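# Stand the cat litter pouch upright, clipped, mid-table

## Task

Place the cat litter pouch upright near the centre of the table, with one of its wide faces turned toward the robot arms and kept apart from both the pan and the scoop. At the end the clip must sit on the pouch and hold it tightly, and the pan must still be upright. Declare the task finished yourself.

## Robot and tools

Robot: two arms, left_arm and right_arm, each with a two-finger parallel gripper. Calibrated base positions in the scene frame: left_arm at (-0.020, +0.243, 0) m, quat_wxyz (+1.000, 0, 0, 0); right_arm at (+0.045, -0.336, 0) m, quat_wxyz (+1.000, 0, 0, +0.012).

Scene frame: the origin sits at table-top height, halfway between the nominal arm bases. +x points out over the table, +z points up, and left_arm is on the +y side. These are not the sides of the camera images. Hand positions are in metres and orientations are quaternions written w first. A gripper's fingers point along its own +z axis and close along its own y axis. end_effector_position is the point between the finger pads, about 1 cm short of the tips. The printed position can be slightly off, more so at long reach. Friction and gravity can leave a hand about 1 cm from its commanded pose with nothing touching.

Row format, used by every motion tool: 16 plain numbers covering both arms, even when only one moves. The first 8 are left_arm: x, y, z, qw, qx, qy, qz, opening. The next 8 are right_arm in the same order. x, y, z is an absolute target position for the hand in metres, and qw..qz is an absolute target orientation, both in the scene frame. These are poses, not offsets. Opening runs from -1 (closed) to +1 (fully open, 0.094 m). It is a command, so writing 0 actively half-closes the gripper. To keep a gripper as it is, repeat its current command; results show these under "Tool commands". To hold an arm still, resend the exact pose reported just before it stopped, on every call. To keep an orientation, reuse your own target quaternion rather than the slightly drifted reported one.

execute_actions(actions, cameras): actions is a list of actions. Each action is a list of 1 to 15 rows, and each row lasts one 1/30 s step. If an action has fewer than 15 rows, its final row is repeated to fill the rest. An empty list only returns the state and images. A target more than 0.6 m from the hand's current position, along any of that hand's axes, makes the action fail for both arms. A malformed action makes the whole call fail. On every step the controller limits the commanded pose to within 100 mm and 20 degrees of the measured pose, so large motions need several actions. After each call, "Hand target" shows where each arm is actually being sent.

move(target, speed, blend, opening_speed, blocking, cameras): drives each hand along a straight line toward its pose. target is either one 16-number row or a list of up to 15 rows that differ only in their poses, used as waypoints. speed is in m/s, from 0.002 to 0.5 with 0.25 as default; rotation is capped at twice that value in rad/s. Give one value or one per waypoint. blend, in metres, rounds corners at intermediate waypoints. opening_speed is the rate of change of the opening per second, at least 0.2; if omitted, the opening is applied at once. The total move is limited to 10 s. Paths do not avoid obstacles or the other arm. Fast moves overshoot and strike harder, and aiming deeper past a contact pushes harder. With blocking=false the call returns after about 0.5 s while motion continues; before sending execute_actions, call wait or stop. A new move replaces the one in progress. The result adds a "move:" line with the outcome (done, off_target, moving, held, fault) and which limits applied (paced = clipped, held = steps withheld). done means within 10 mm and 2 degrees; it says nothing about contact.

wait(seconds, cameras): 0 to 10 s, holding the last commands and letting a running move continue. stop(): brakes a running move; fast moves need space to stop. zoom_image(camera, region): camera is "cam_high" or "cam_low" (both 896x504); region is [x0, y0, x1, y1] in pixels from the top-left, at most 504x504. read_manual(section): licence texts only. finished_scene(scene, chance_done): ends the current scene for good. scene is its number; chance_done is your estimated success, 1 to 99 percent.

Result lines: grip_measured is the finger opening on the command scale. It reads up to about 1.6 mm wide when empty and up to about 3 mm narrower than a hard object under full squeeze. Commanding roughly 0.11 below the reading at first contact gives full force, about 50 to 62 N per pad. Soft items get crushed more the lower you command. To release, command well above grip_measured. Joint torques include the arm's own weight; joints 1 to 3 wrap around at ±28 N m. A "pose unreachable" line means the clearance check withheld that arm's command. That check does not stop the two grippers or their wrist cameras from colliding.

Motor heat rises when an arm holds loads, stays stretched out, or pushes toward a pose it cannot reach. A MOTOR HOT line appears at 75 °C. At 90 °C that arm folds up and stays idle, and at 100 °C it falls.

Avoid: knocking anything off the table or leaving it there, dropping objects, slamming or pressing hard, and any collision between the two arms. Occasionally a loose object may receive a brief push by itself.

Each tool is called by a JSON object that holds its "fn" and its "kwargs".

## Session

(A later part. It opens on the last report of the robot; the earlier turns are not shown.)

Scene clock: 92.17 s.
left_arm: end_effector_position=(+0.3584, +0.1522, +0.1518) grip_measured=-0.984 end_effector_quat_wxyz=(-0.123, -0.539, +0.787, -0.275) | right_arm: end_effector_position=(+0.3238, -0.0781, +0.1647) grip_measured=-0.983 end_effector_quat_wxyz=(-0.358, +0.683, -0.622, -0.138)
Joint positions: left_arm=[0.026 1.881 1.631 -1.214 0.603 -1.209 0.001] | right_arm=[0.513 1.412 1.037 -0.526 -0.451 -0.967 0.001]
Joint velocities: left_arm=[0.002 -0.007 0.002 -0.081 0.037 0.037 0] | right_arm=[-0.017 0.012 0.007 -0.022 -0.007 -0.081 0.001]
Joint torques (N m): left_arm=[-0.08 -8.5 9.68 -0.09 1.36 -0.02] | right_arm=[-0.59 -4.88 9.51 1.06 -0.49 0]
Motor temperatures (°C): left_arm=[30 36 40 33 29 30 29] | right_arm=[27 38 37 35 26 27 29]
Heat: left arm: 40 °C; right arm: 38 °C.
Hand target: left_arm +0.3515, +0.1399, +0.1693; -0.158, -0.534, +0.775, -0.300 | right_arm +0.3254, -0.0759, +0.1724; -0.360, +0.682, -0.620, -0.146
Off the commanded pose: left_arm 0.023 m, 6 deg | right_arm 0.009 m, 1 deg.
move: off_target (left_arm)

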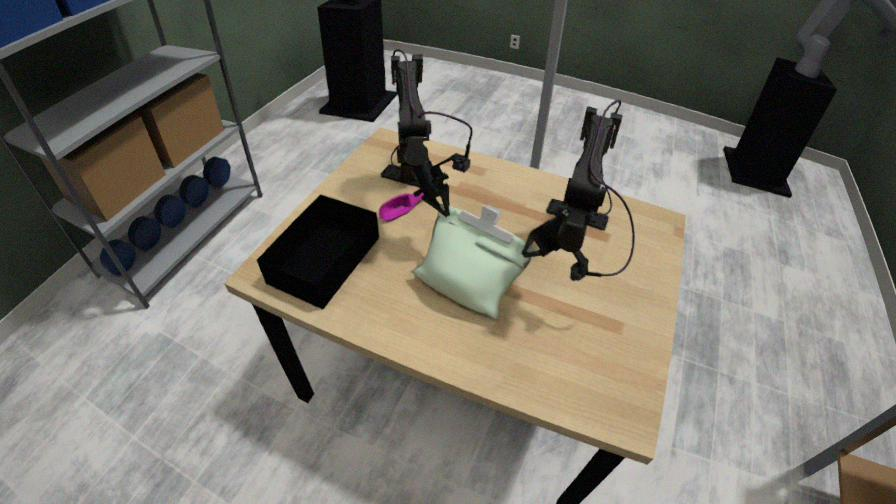

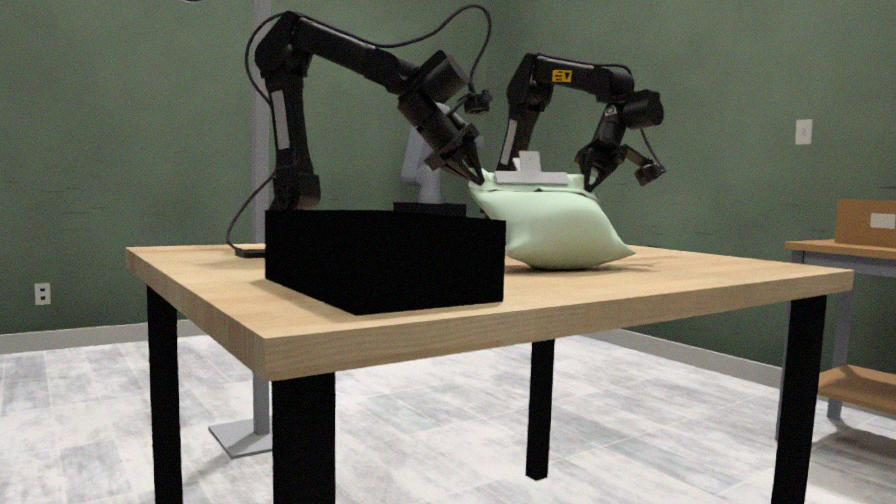

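{"fn": "move", "kwargs": {"target": [0.338, 0.127, 0.209, -0.2029, -0.6175, 0.6962, -0.3047, -1.0, 0.330, -0.098, 0.204, 0.3051, -0.6475, 0.6581, 0.2340, -1.0], "speed": 0.06}}

{"fn": "zoom_image", "kwargs": {"camera": "cam_high", "region": [400, 170, 560, 320]}}

{"fn": "zoom_image", "kwargs": {"camera": "cam_low", "region": [360, 130, 680, 300]}}

Scene clock: 95.73 s.
left_arm: end_effector_position=(+0.3440, +0.1415, +0.1685) grip_measured=-0.985 end_effector_quat_wxyz=(-0.193, -0.635, +0.703, -0.257) | right_arm: end_effector_position=(+0.3287, -0.0992, +0.1927) grip_measured=-0.983 end_effector_quat_wxyz=(-0.301, +0.649, -0.662, -0.224)
Joint positions: left_arm=[0.017 1.871 1.667 -1.31 0.652 -1.472 0.001] | right_arm=[0.38 1.509 1.273 -0.859 -0.631 -0.989 0.001]
Joint velocities: left_arm=[-0.007 -0.017 0.007 -0.066 0.007 -0.007 0] | right_arm=[-0.007 -0.007 -0.007 0.037 0.037 -0.022 0]
Joint torques (N m): left_arm=[-0.13 -13.15 9.77 0.08 1.41 -0.08] | right_arm=[-1.06 -5.87 9.7 0.68 -0.63 -0.05]
Motor temperatures (°C): left_arm=[30 38 40 33 30 30 29] | right_arm=[27 38 38 34 26 27 29]
Heat: left arm: 40 °C; right arm: 38 °C.
Hand target: left_arm +0.3378, +0.1283, +0.2078; -0.203, -0.617, +0.697, -0.303 | right_arm +0.3302, -0.0987, +0.2036; -0.307, +0.646, -0.659, -0.233
Off the commanded pose: left_arm 0.043 m, 6 deg | right_arm 0.011 m, 1 deg.
move: off_target (left_arm, right_arm)

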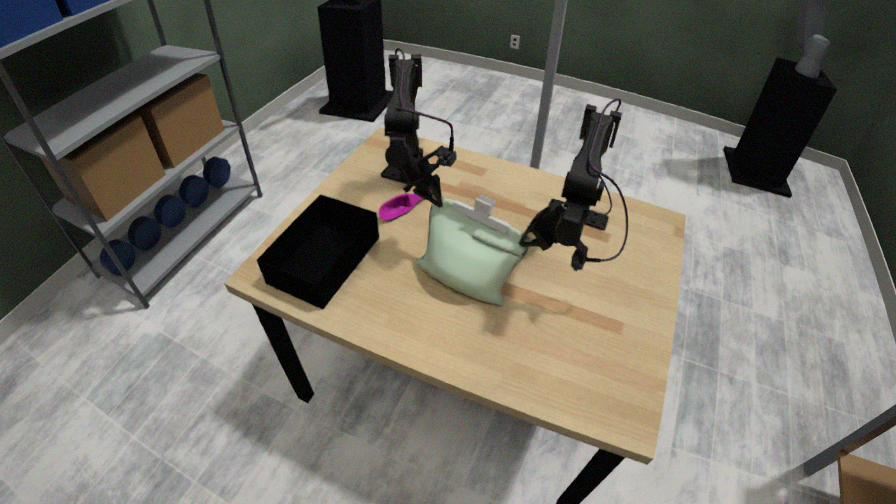

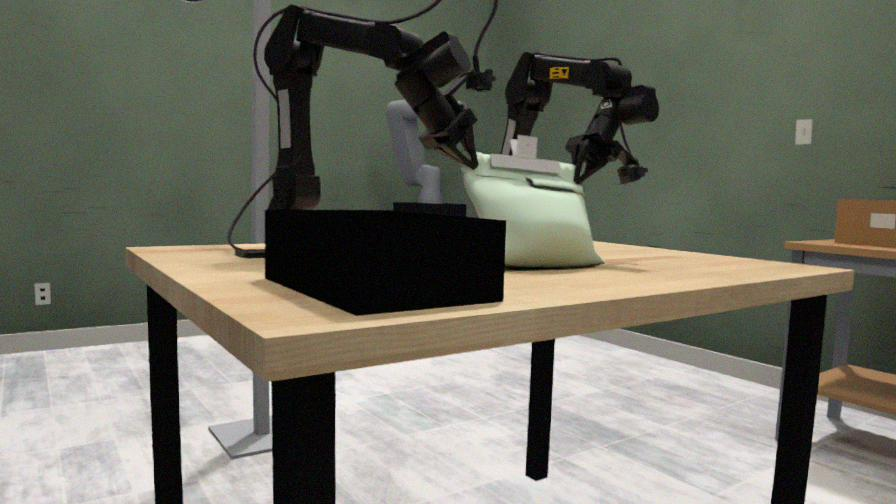

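Scaled by 3.150.

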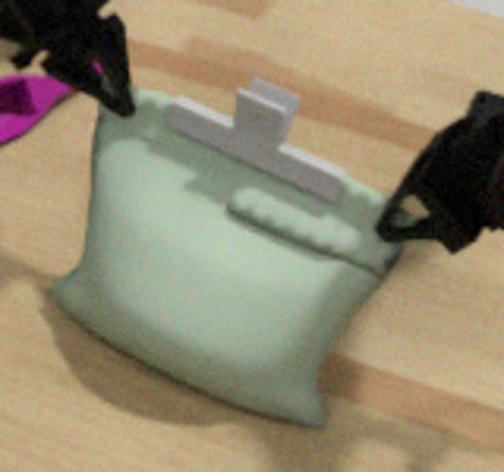

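Scaled by 1.575.

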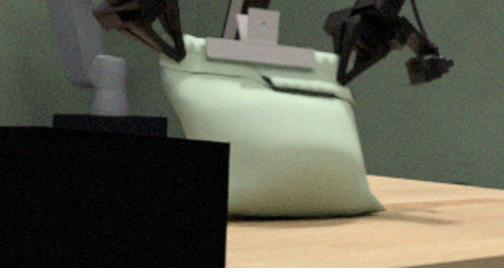

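{"fn": "move", "kwargs": {"target": [0.300, 0.115, 0.232, -0.2029, -0.6175, 0.6962, -0.3047, -1.0, 0.300, -0.105, 0.208, 0.3051, -0.6475, 0.6581, 0.2340, -1.0], "speed": 0.06}}

{"fn": "zoom_image", "kwargs": {"camera": "cam_high", "region": [400, 170, 560, 320]}}

{"fn": "zoom_image", "kwargs": {"camera": "cam_low", "region": [360, 130, 680, 300]}}

Scene clock: 97.60 s.
left_arm: end_effector_position=(+0.3088, +0.1321, +0.1985) grip_measured=-0.985 end_effector_quat_wxyz=(-0.189, -0.638, +0.704, -0.249) | right_arm: end_effector_position=(+0.3080, -0.1056, +0.2019) grip_measured=-0.983 end_effector_quat_wxyz=(-0.299, +0.648, -0.663, -0.227)
Joint positions: left_arm=[-0.019 1.738 1.629 -1.384 0.631 -1.517 0.001] | right_arm=[0.386 1.433 1.242 -0.907 -0.632 -0.98 0.001]
Joint velocities: left_arm=[-0.012 -0.027 -0.002 0.007 0.037 0.022 0] | right_arm=[-0.007 0.002 -0.007 -0.066 -0.066 0.037 -0.001]
Joint torques (N m): left_arm=[-0.39 -12.19 7.01 0.47 1.66 -0.03] | right_arm=[0.47 -7.87 5.71 0.92 -0.55 0.03]
Motor temperatures (°C): left_arm=[30 39 40 33 30 30 29] | right_arm=[27 38 38 34 26 27 29]
Heat: left arm: 40 °C; right arm: 38 °C.
Hand target: left_arm +0.2997, +0.1168, +0.2314; -0.204, -0.616, +0.698, -0.302 | right_arm +0.3000, -0.1046, +0.2081; -0.305, +0.648, -0.658, -0.234
Off the commanded pose: left_arm 0.039 m, 7 deg | right_arm 0.010 m, 1 deg.
move: off_target (left_arm)

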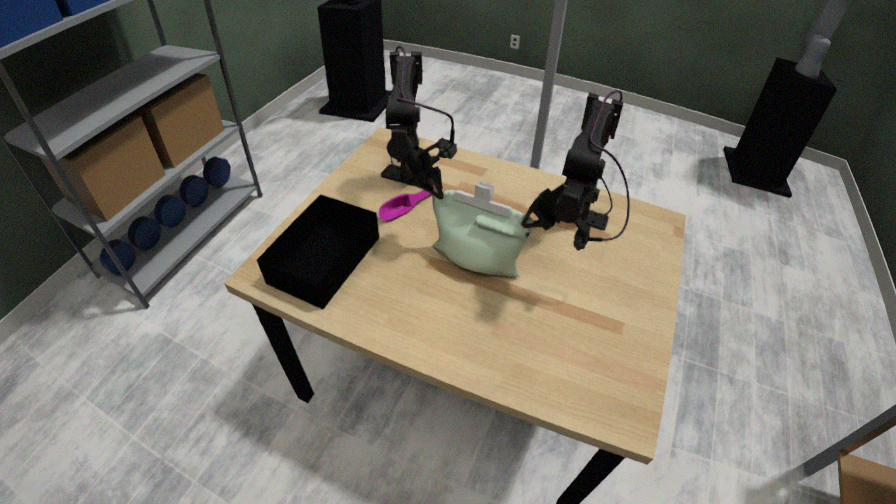

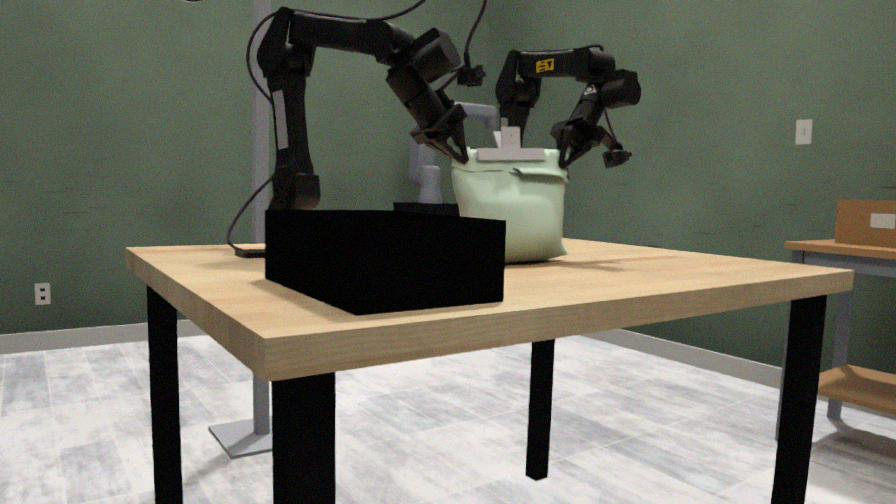

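Scaled by 3.150.

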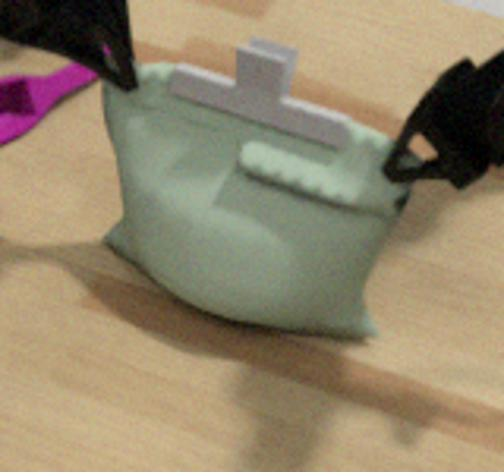

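Scaled by 1.575.

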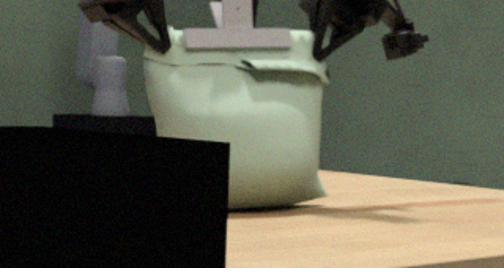

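{"fn": "move", "kwargs": {"target": [0.247, 0.100, 0.240, -0.2029, -0.6175, 0.6962, -0.3047, -1.0, 0.248, -0.116, 0.214, 0.2706, -0.6533, 0.6533, 0.2706, -1.0], "speed": 0.06}}

{"fn": "zoom_image", "kwargs": {"camera": "cam_high", "region": [400, 150, 560, 300]}}

{"fn": "zoom_image", "kwargs": {"camera": "cam_low", "region": [360, 130, 680, 300]}}

Scene clock: 99.50 s.
left_arm: end_effector_position=(+0.2518, +0.1184, +0.2109) grip_measured=-0.985 end_effector_quat_wxyz=(-0.188, -0.641, +0.703, -0.243) | right_arm: end_effector_position=(+0.2558, -0.1172, +0.2081) grip_measured=-0.983 end_effector_quat_wxyz=(-0.261, +0.649, -0.665, -0.261)
Joint positions: left_arm=[-0.081 1.522 1.454 -1.385 0.614 -1.597 0.001] | right_arm=[0.403 1.317 1.191 -1.063 -0.67 -0.987 0.001]
Joint velocities: left_arm=[-0.002 -0.007 0.012 0.007 0.007 -0.066 -0.001] | right_arm=[0.012 0.007 -0.002 0.007 0.007 -0.022 0]
Joint torques (N m): left_arm=[-0.23 -9.59 7.12 0.73 1.68 -0.05] | right_arm=[0.23 -6.16 5.34 0.81 -0.68 -0.13]
Motor temperatures (°C): left_arm=[30 39 40 33 30 30 29] | right_arm=[27 38 38 34 26 27 29]
Heat: left arm: 40 °C; right arm: 38 °C.
Hand target: left_arm +0.2458, +0.1024, +0.2399; -0.204, -0.616, +0.699, -0.301 | right_arm +0.2479, -0.1152, +0.2140; -0.270, +0.653, -0.654, -0.271
Off the commanded pose: left_arm 0.035 m, 8 deg | right_arm 0.010 m, 2 deg.
move: off_target (left_arm)

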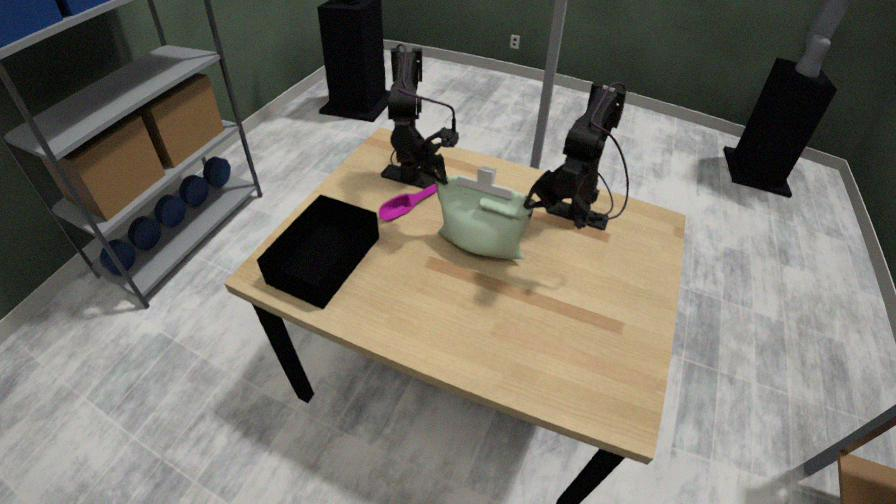

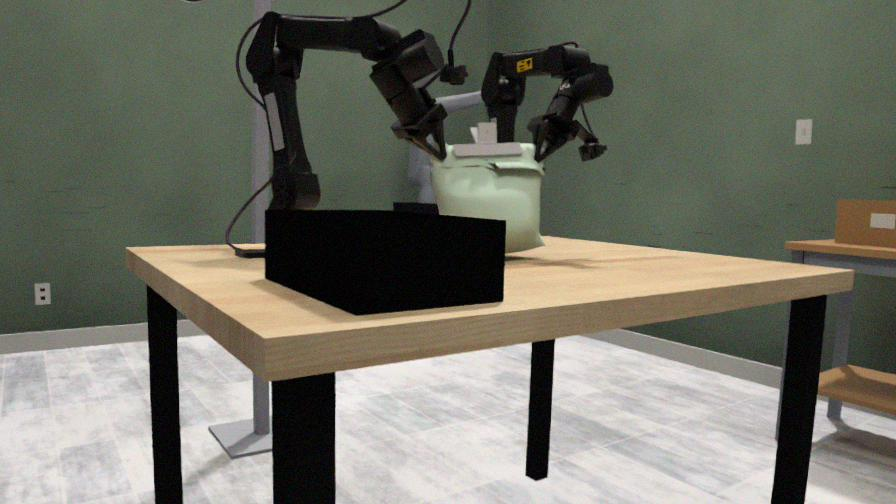

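Scaled by 3.150.

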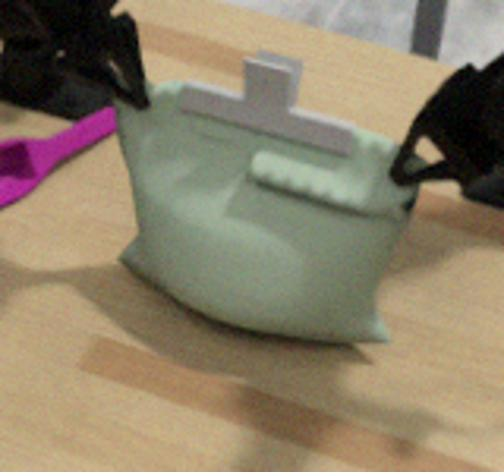

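Scaled by 1.575.

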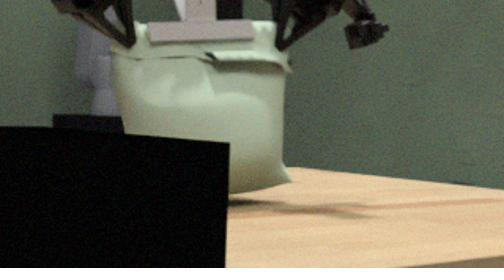

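{"fn": "move", "kwargs": {"target": [0.247, 0.100, 0.224, -0.2029, -0.6175, 0.6962, -0.3047, -1.0, 0.248, -0.116, 0.199, 0.2706, -0.6533, 0.6533, 0.2706, -1.0], "speed": 0.04}}

{"fn": "zoom_image", "kwargs": {"camera": "cam_high", "region": [400, 150, 560, 300]}}

{"fn": "zoom_image", "kwargs": {"camera": "cam_low", "region": [360, 130, 680, 300]}}

Scene clock: 100.80 s.
left_arm: end_effector_position=(+0.2472, +0.1184, +0.1972) grip_measured=-0.985 end_effector_quat_wxyz=(-0.191, -0.642, +0.702, -0.241) | right_arm: end_effector_position=(+0.2524, -0.1170, +0.1966) grip_measured=-0.983 end_effector_quat_wxyz=(-0.261, +0.651, -0.662, -0.266)
Joint positions: left_arm=[-0.081 1.503 1.38 -1.338 0.617 -1.598 0.001] | right_arm=[0.403 1.306 1.134 -1.021 -0.682 -0.992 0.001]
Joint velocities: left_arm=[-0.032 -0.022 0.002 -0.037 0.007 0.007 0.001] | right_arm=[-0.002 0.002 -0.007 -0.037 0.007 -0.007 0.001]
Joint torques (N m): left_arm=[-0.24 -9.01 6.64 0.9 1.65 -0.07] | right_arm=[0.06 -5.64 5.01 0.94 -0.62 -0.09]
Motor temperatures (°C): left_arm=[30 39 40 33 30 30 29] | right_arm=[27 38 37 34 26 27 29]
Heat: left arm: 40 °C; right arm: 38 °C.
Hand target: left_arm +0.2456, +0.1020, +0.2242; -0.204, -0.615, +0.699, -0.301 | right_arm +0.2480, -0.1160, +0.1991; -0.270, +0.653, -0.653, -0.271
Off the commanded pose: left_arm 0.033 m, 8 deg | right_arm 0.005 m, 2 deg.
move: off_target (left_arm)

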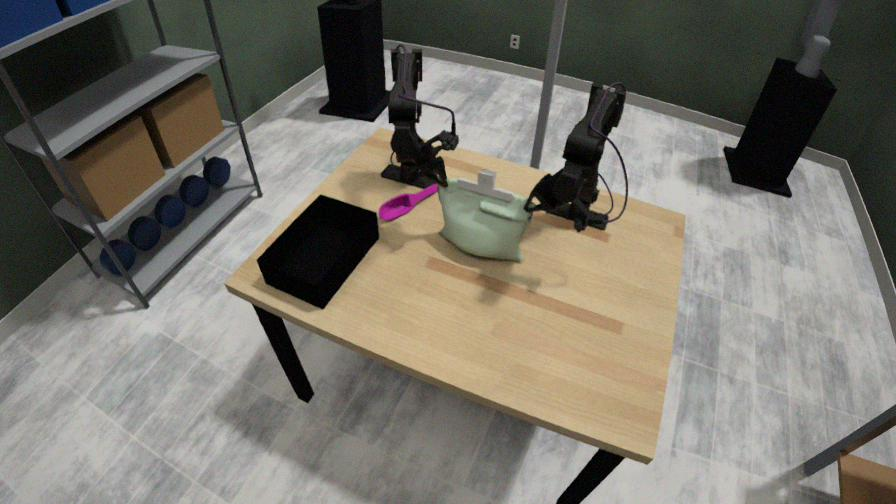

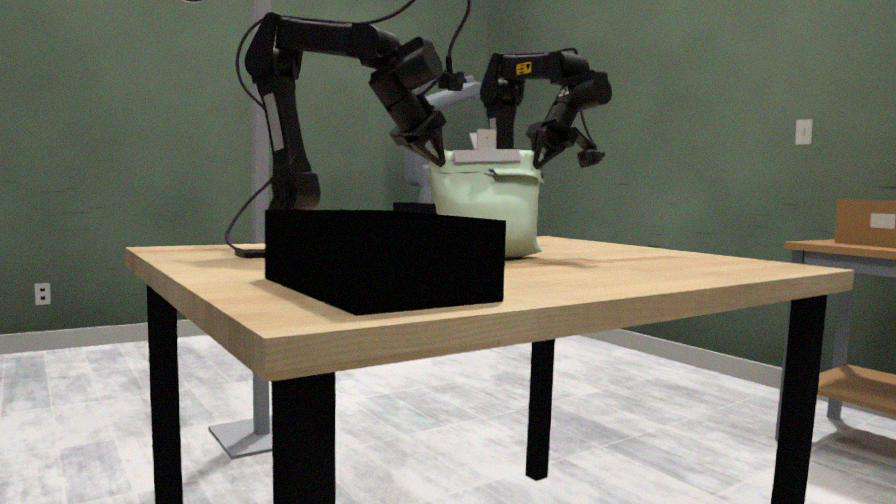

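Scaled by 3.150.

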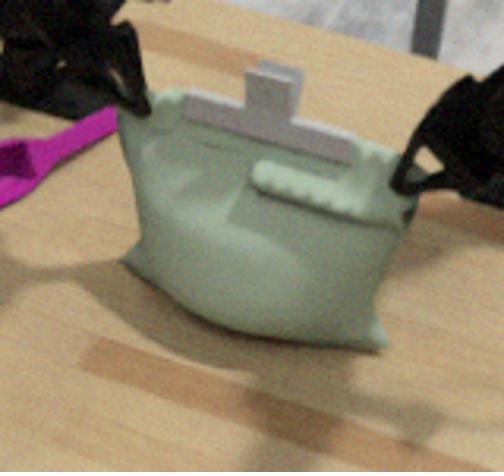

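Scaled by 1.575.

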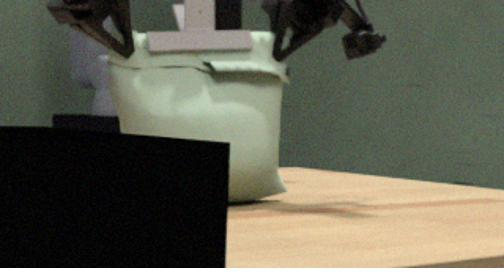

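{"fn": "move", "kwargs": {"target": [0.248, 0.101, 0.209, -0.2029, -0.6175, 0.6962, -0.3047, -1.0, 0.249, -0.116, 0.184, 0.2706, -0.6533, 0.6533, 0.2706, -1.0], "speed": 0.04}}

{"fn": "zoom_image", "kwargs": {"camera": "cam_high", "region": [400, 150, 560, 300]}}

{"fn": "zoom_image", "kwargs": {"camera": "cam_low", "region": [360, 130, 680, 300]}}

Scene clock: 101.87 s.
left_arm: end_effector_position=(+0.2477, +0.1163, +0.1880) grip_measured=-0.985 end_effector_quat_wxyz=(-0.190, -0.638, +0.702, -0.251) | right_arm: end_effector_position=(+0.2530, -0.1154, +0.1870) grip_measured=-0.983 end_effector_quat_wxyz=(-0.269, +0.652, -0.657, -0.267)
Joint positions: left_arm=[-0.081 1.489 1.324 -1.279 0.631 -1.598 0.001] | right_arm=[0.403 1.299 1.082 -0.962 -0.691 -0.994 0.001]
Joint velocities: left_arm=[0.002 -0.027 -0.022 -0.037 0.081 0.022 0] | right_arm=[0.007 -0.002 0.017 -0.007 -0.007 0.022 0]
Joint torques (N m): left_arm=[-0.39 -7.92 6.3 0.98 1.53 -0.01] | right_arm=[-0.23 -4.86 4.56 0.91 -0.53 -0.11]
Motor temperatures (°C): left_arm=[30 39 40 33 30 30 29] | right_arm=[27 38 37 34 26 27 29]
Heat: left arm: 40 °C; right arm: 38 °C.
Hand target: left_arm +0.2470, +0.1024, +0.2090; -0.204, -0.616, +0.698, -0.302 | right_arm +0.2490, -0.1160, +0.1840; -0.270, +0.653, -0.653, -0.271
Off the commanded pose: left_arm 0.026 m, 7 deg | right_arm 0.005 m, 1 deg.
move: off_target (left_arm)

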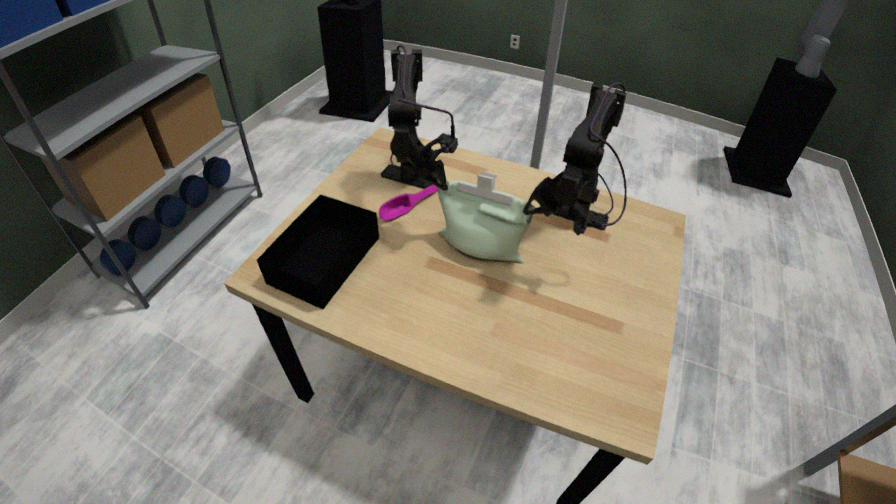

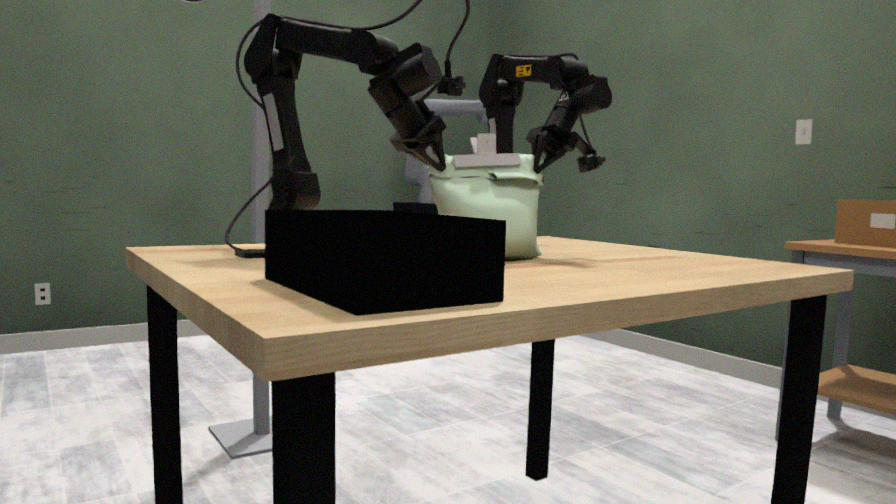

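Scaled by 3.150.

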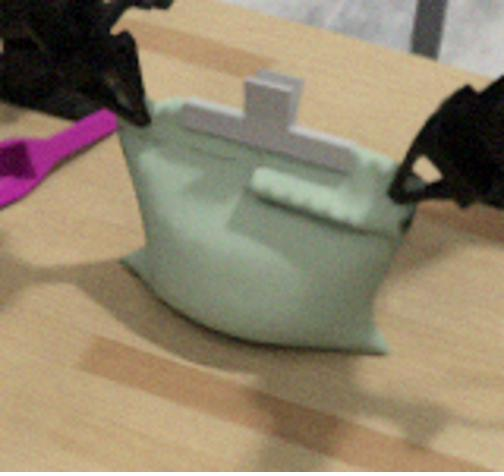

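Scaled by 1.575.

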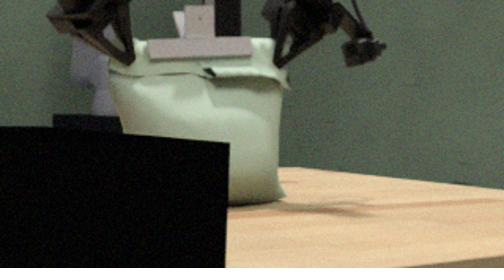

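{"fn": "move", "kwargs": {"target": [0.248, 0.103, 0.195, -0.2029, -0.6175, 0.6962, -0.3047, -1.0, 0.249, -0.116, 0.170, 0.2706, -0.6533, 0.6533, 0.2706, -1.0], "speed": 0.04}}

{"fn": "zoom_image", "kwargs": {"camera": "cam_high", "region": [400, 150, 560, 300]}}

{"fn": "zoom_image", "kwargs": {"camera": "cam_low", "region": [360, 130, 680, 300]}}

Scene clock: 102.90 s.
left_arm: end_effector_position=(+0.2475, +0.1146, +0.1818) grip_measured=-0.985 end_effector_quat_wxyz=(-0.191, -0.635, +0.700, -0.264) | right_arm: end_effector_position=(+0.2529, -0.1151, +0.1765) grip_measured=-0.983 end_effector_quat_wxyz=(-0.274, +0.653, -0.654, -0.267)
Joint positions: left_arm=[-0.077 1.472 1.273 -1.227 0.651 -1.598 0.001] | right_arm=[0.403 1.292 1.031 -0.907 -0.693 -0.995 0.001]
Joint velocities: left_arm=[0.007 0.022 0.002 -0.022 0.051 -0.007 0] | right_arm=[-0.002 0.002 0.022 0.007 -0.051 0.007 0]
Joint torques (N m): left_arm=[-0.16 -7.02 5.76 0.97 1.28 0.04] | right_arm=[-0.21 -4.49 4.45 1.01 -0.53 -0.07]
Motor temperatures (°C): left_arm=[30 39 39 33 30 30 29] | right_arm=[27 38 37 34 26 27 29]
Heat: left arm: 39 °C; right arm: 38 °C.
Hand target: left_arm +0.2475, +0.1040, +0.1953; -0.204, -0.616, +0.698, -0.303 | right_arm +0.2490, -0.1159, +0.1702; -0.271, +0.653, -0.653, -0.271
Off the commanded pose: left_arm 0.018 m, 5 deg | right_arm 0.008 m, 1 deg.
move: off_target (left_arm)

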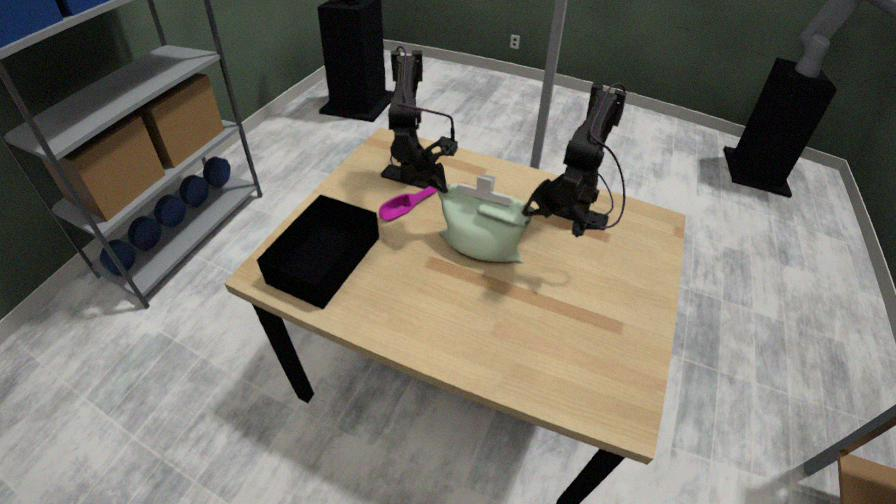

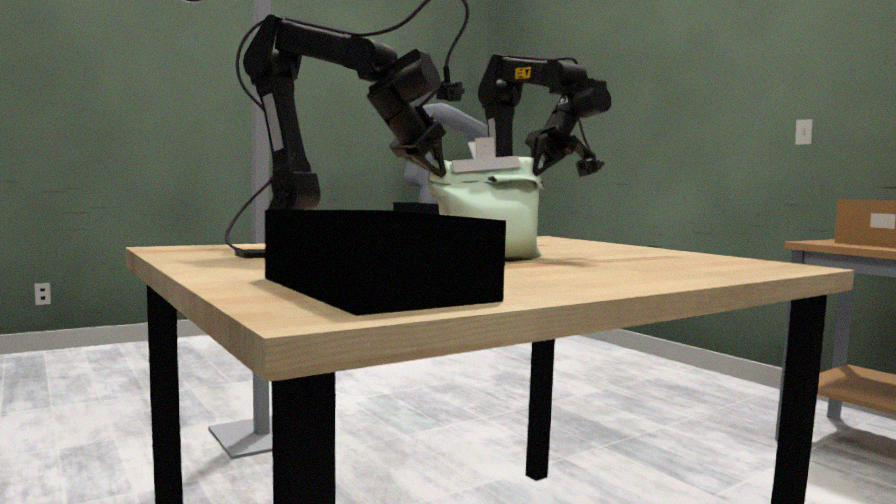

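Scaled by 3.150.

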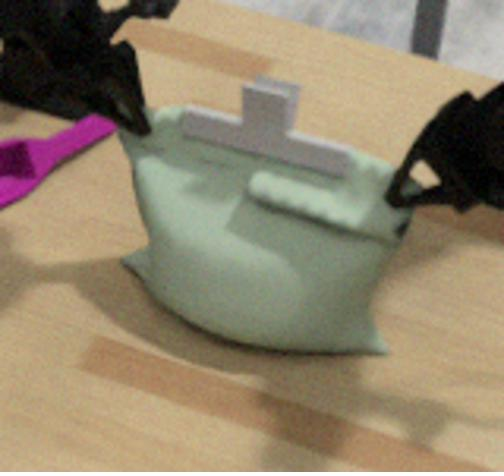

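Scaled by 1.575.

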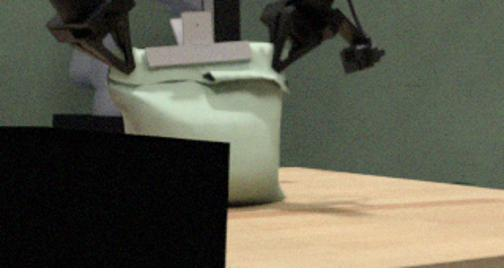

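{"fn": "move", "kwargs": {"target": [0.248, 0.105, 0.182, -0.2029, -0.6175, 0.6962, -0.3047, -1.0, 0.249, -0.116, 0.160, 0.2706, -0.6533, 0.6533, 0.2706, -1.0], "speed": 0.04}}

{"fn": "zoom_image", "kwargs": {"camera": "cam_high", "region": [400, 150, 560, 300]}}

{"fn": "zoom_image", "kwargs": {"camera": "cam_low", "region": [360, 130, 680, 300]}}

Scene clock: 103.97 s.
left_arm: end_effector_position=(+0.2479, +0.1138, +0.1750) grip_measured=-0.985 end_effector_quat_wxyz=(-0.195, -0.633, +0.696, -0.276) | right_arm: end_effector_position=(+0.2535, -0.1147, +0.1676) grip_measured=-0.983 end_effector_quat_wxyz=(-0.277, +0.653, -0.653, -0.266)
Joint positions: left_arm=[-0.068 1.462 1.225 -1.179 0.675 -1.598 0.001] | right_arm=[0.403 1.292 0.993 -0.863 -0.694 -0.995 0.001]
Joint velocities: left_arm=[-0.017 0.007 -0.002 -0.007 -0.022 -0.095 0] | right_arm=[-0.007 -0.002 0.002 -0.066 -0.007 0.007 -0.002]
Joint torques (N m): left_arm=[-0.08 -6.12 5.55 0.99 1.02 0.1] | right_arm=[-0.09 -4.27 4.56 0.89 -0.51 -0.1]
Motor temperatures (°C): left_arm=[30 38 39 33 30 30 29] | right_arm=[27 38 37 34 26 27 29]
Heat: left arm: 39 °C; right arm: 38 °C.
Hand target: left_arm +0.2478, +0.1055, +0.1823; -0.204, -0.617, +0.697, -0.304 | right_arm +0.2490, -0.1160, +0.1601; -0.270, +0.653, -0.653, -0.271
Off the commanded pose: left_arm 0.011 m, 4 deg | right_arm 0.009 m, 1 deg.
move: off_target (left_arm)

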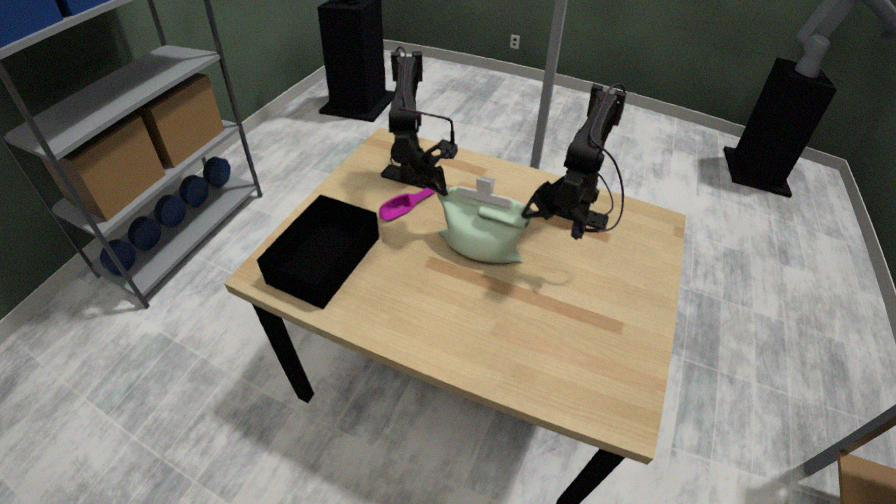

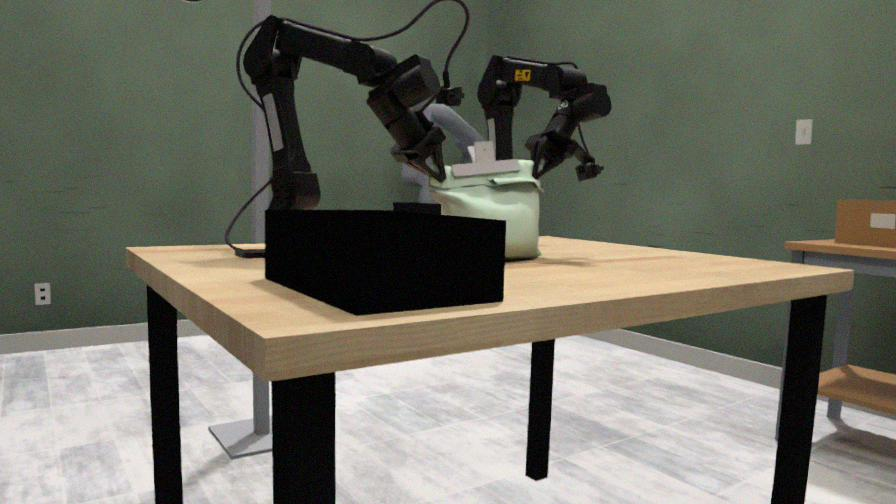

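Scaled by 3.150.

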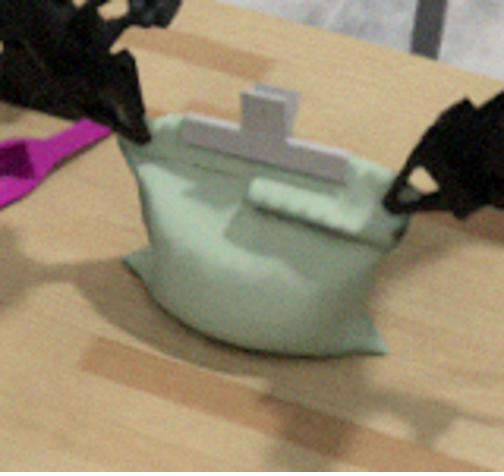

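Scaled by 1.575.

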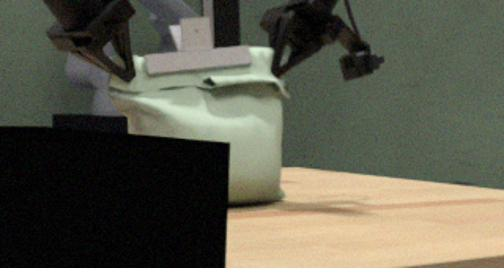

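{"fn": "move", "kwargs": {"target": [0.248, 0.107, 0.170, -0.2029, -0.6175, 0.6962, -0.3047, -1.0, 0.249, -0.116, 0.154, 0.2706, -0.6533, 0.6533, 0.2706, -1.0], "speed": 0.04}}

{"fn": "zoom_image", "kwargs": {"camera": "cam_high", "region": [400, 150, 560, 300]}}

{"fn": "zoom_image", "kwargs": {"camera": "cam_low", "region": [360, 130, 680, 300]}}

Scene clock: 105.17 s.
left_arm: end_effector_position=(+0.2488, +0.1138, +0.1681) grip_measured=-0.985 end_effector_quat_wxyz=(-0.197, -0.633, +0.692, -0.286) | right_arm: end_effector_position=(+0.2544, -0.1142, +0.1629) grip_measured=-0.983 end_effector_quat_wxyz=(-0.280, +0.653, -0.651, -0.265)
Joint positions: left_arm=[-0.058 1.456 1.183 -1.134 0.694 -1.598 0.001] | right_arm=[0.403 1.292 0.972 -0.835 -0.694 -0.995 0.001]
Joint velocities: left_arm=[-0.002 0.002 -0.007 -0.007 -0.022 0.037 0.001] | right_arm=[0.002 -0.002 -0.002 0.037 0.022 -0.022 -0.001]
Joint torques (N m): left_arm=[-0.25 -5.53 5.05 0.96 0.8 0.21] | right_arm=[-0.24 -3.89 4.21 0.84 -0.48 -0.08]
Motor temperatures (°C): left_arm=[30 38 39 33 30 30 29] | right_arm=[27 38 37 33 26 27 29]
Heat: left arm: 39 °C; right arm: 38 °C.
Hand target: left_arm +0.2478, +0.1073, +0.1701; -0.203, -0.617, +0.697, -0.304 | right_arm +0.2491, -0.1159, +0.1542; -0.271, +0.653, -0.653, -0.271
Off the commanded pose: left_arm 0.007 m, 3 deg | right_arm 0.011 m, 1 deg.
move: off_target (left_arm, right_arm)

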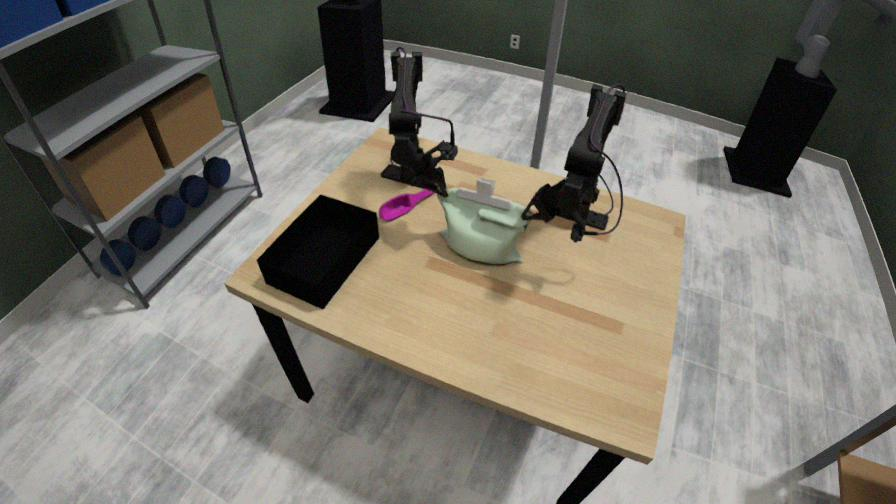

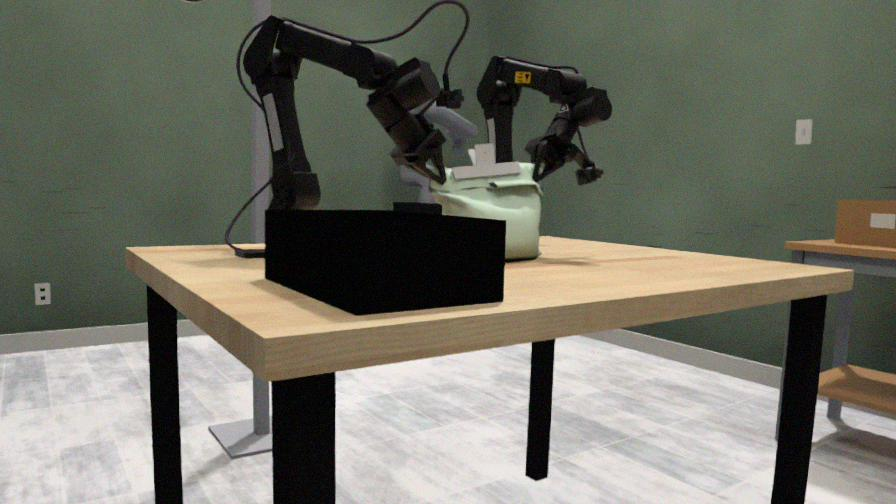

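Scaled by 3.150.

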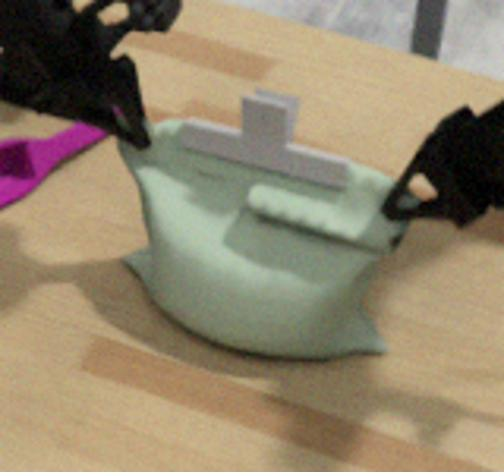

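Scaled by 1.575.

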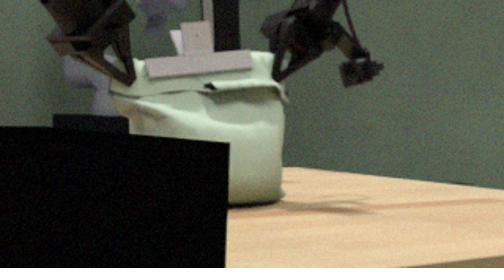

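{"fn": "move", "kwargs": {"target": [0.248, 0.109, 0.158, -0.2029, -0.6175, 0.6962, -0.3047, -1.0, 0.249, -0.116, 0.148, 0.2706, -0.6533, 0.6533, 0.2706, -1.0], "speed": 0.03}}

{"fn": "zoom_image", "kwargs": {"camera": "cam_high", "region": [400, 150, 560, 300]}}

{"fn": "zoom_image", "kwargs": {"camera": "cam_low", "region": [360, 130, 680, 300]}}

Scene clock: 106.67 s.
left_arm: end_effector_position=(+0.2509, +0.1137, +0.1625) grip_measured=-0.985 end_effector_quat_wxyz=(-0.197, -0.629, +0.690, -0.299) | right_arm: end_effector_position=(+0.2554, -0.1137, +0.1581) grip_measured=-0.983 end_effector_quat_wxyz=(-0.284, +0.654, -0.650, -0.264)
Joint positions: left_arm=[-0.048 1.451 1.145 -1.086 0.714 -1.593 0.001] | right_arm=[0.403 1.292 0.95 -0.804 -0.694 -0.995 0.001]
Joint velocities: left_arm=[-0.002 -0.007 -0.002 -0.022 -0.037 -0.037 -0.001] | right_arm=[-0.002 0.002 -0.007 0.022 -0.066 -0.037 -0.002]
Joint torques (N m): left_arm=[-0.75 -4.72 4.53 0.95 0.62 0.14] | right_arm=[0.05 -3.74 4.38 0.87 -0.46 -0.07]
Motor temperatures (°C): left_arm=[30 38 39 33 30 30 29] | right_arm=[27 38 37 33 26 27 29]
Heat: left arm: 39 °C; right arm: 38 °C.
Hand target: left_arm +0.2478, +0.1091, +0.1582; -0.203, -0.617, +0.696, -0.304 | right_arm +0.2490, -0.1159, +0.1481; -0.270, +0.653, -0.654, -0.271
Off the commanded pose: left_arm 0.007 m, 2 deg | right_arm 0.012 m, 2 deg.
move: off_target (right_arm)

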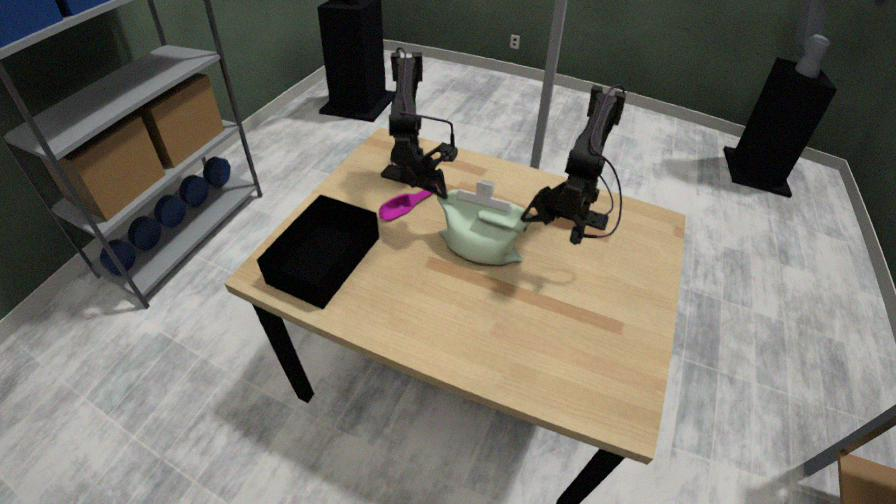

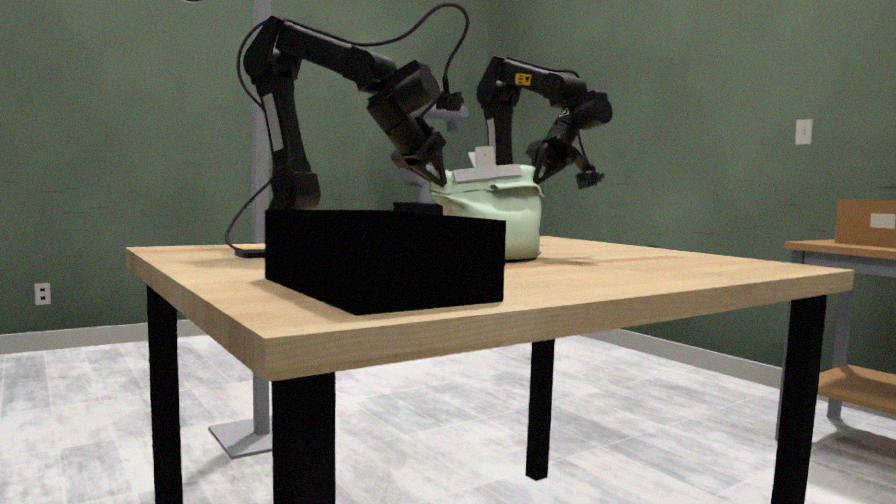

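Scaled by 3.150.

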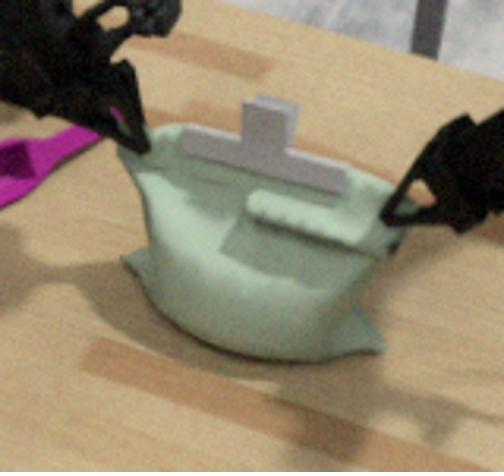

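Scaled by 1.575.

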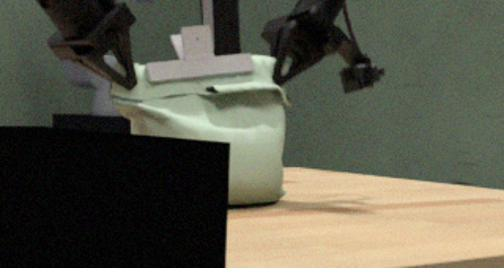

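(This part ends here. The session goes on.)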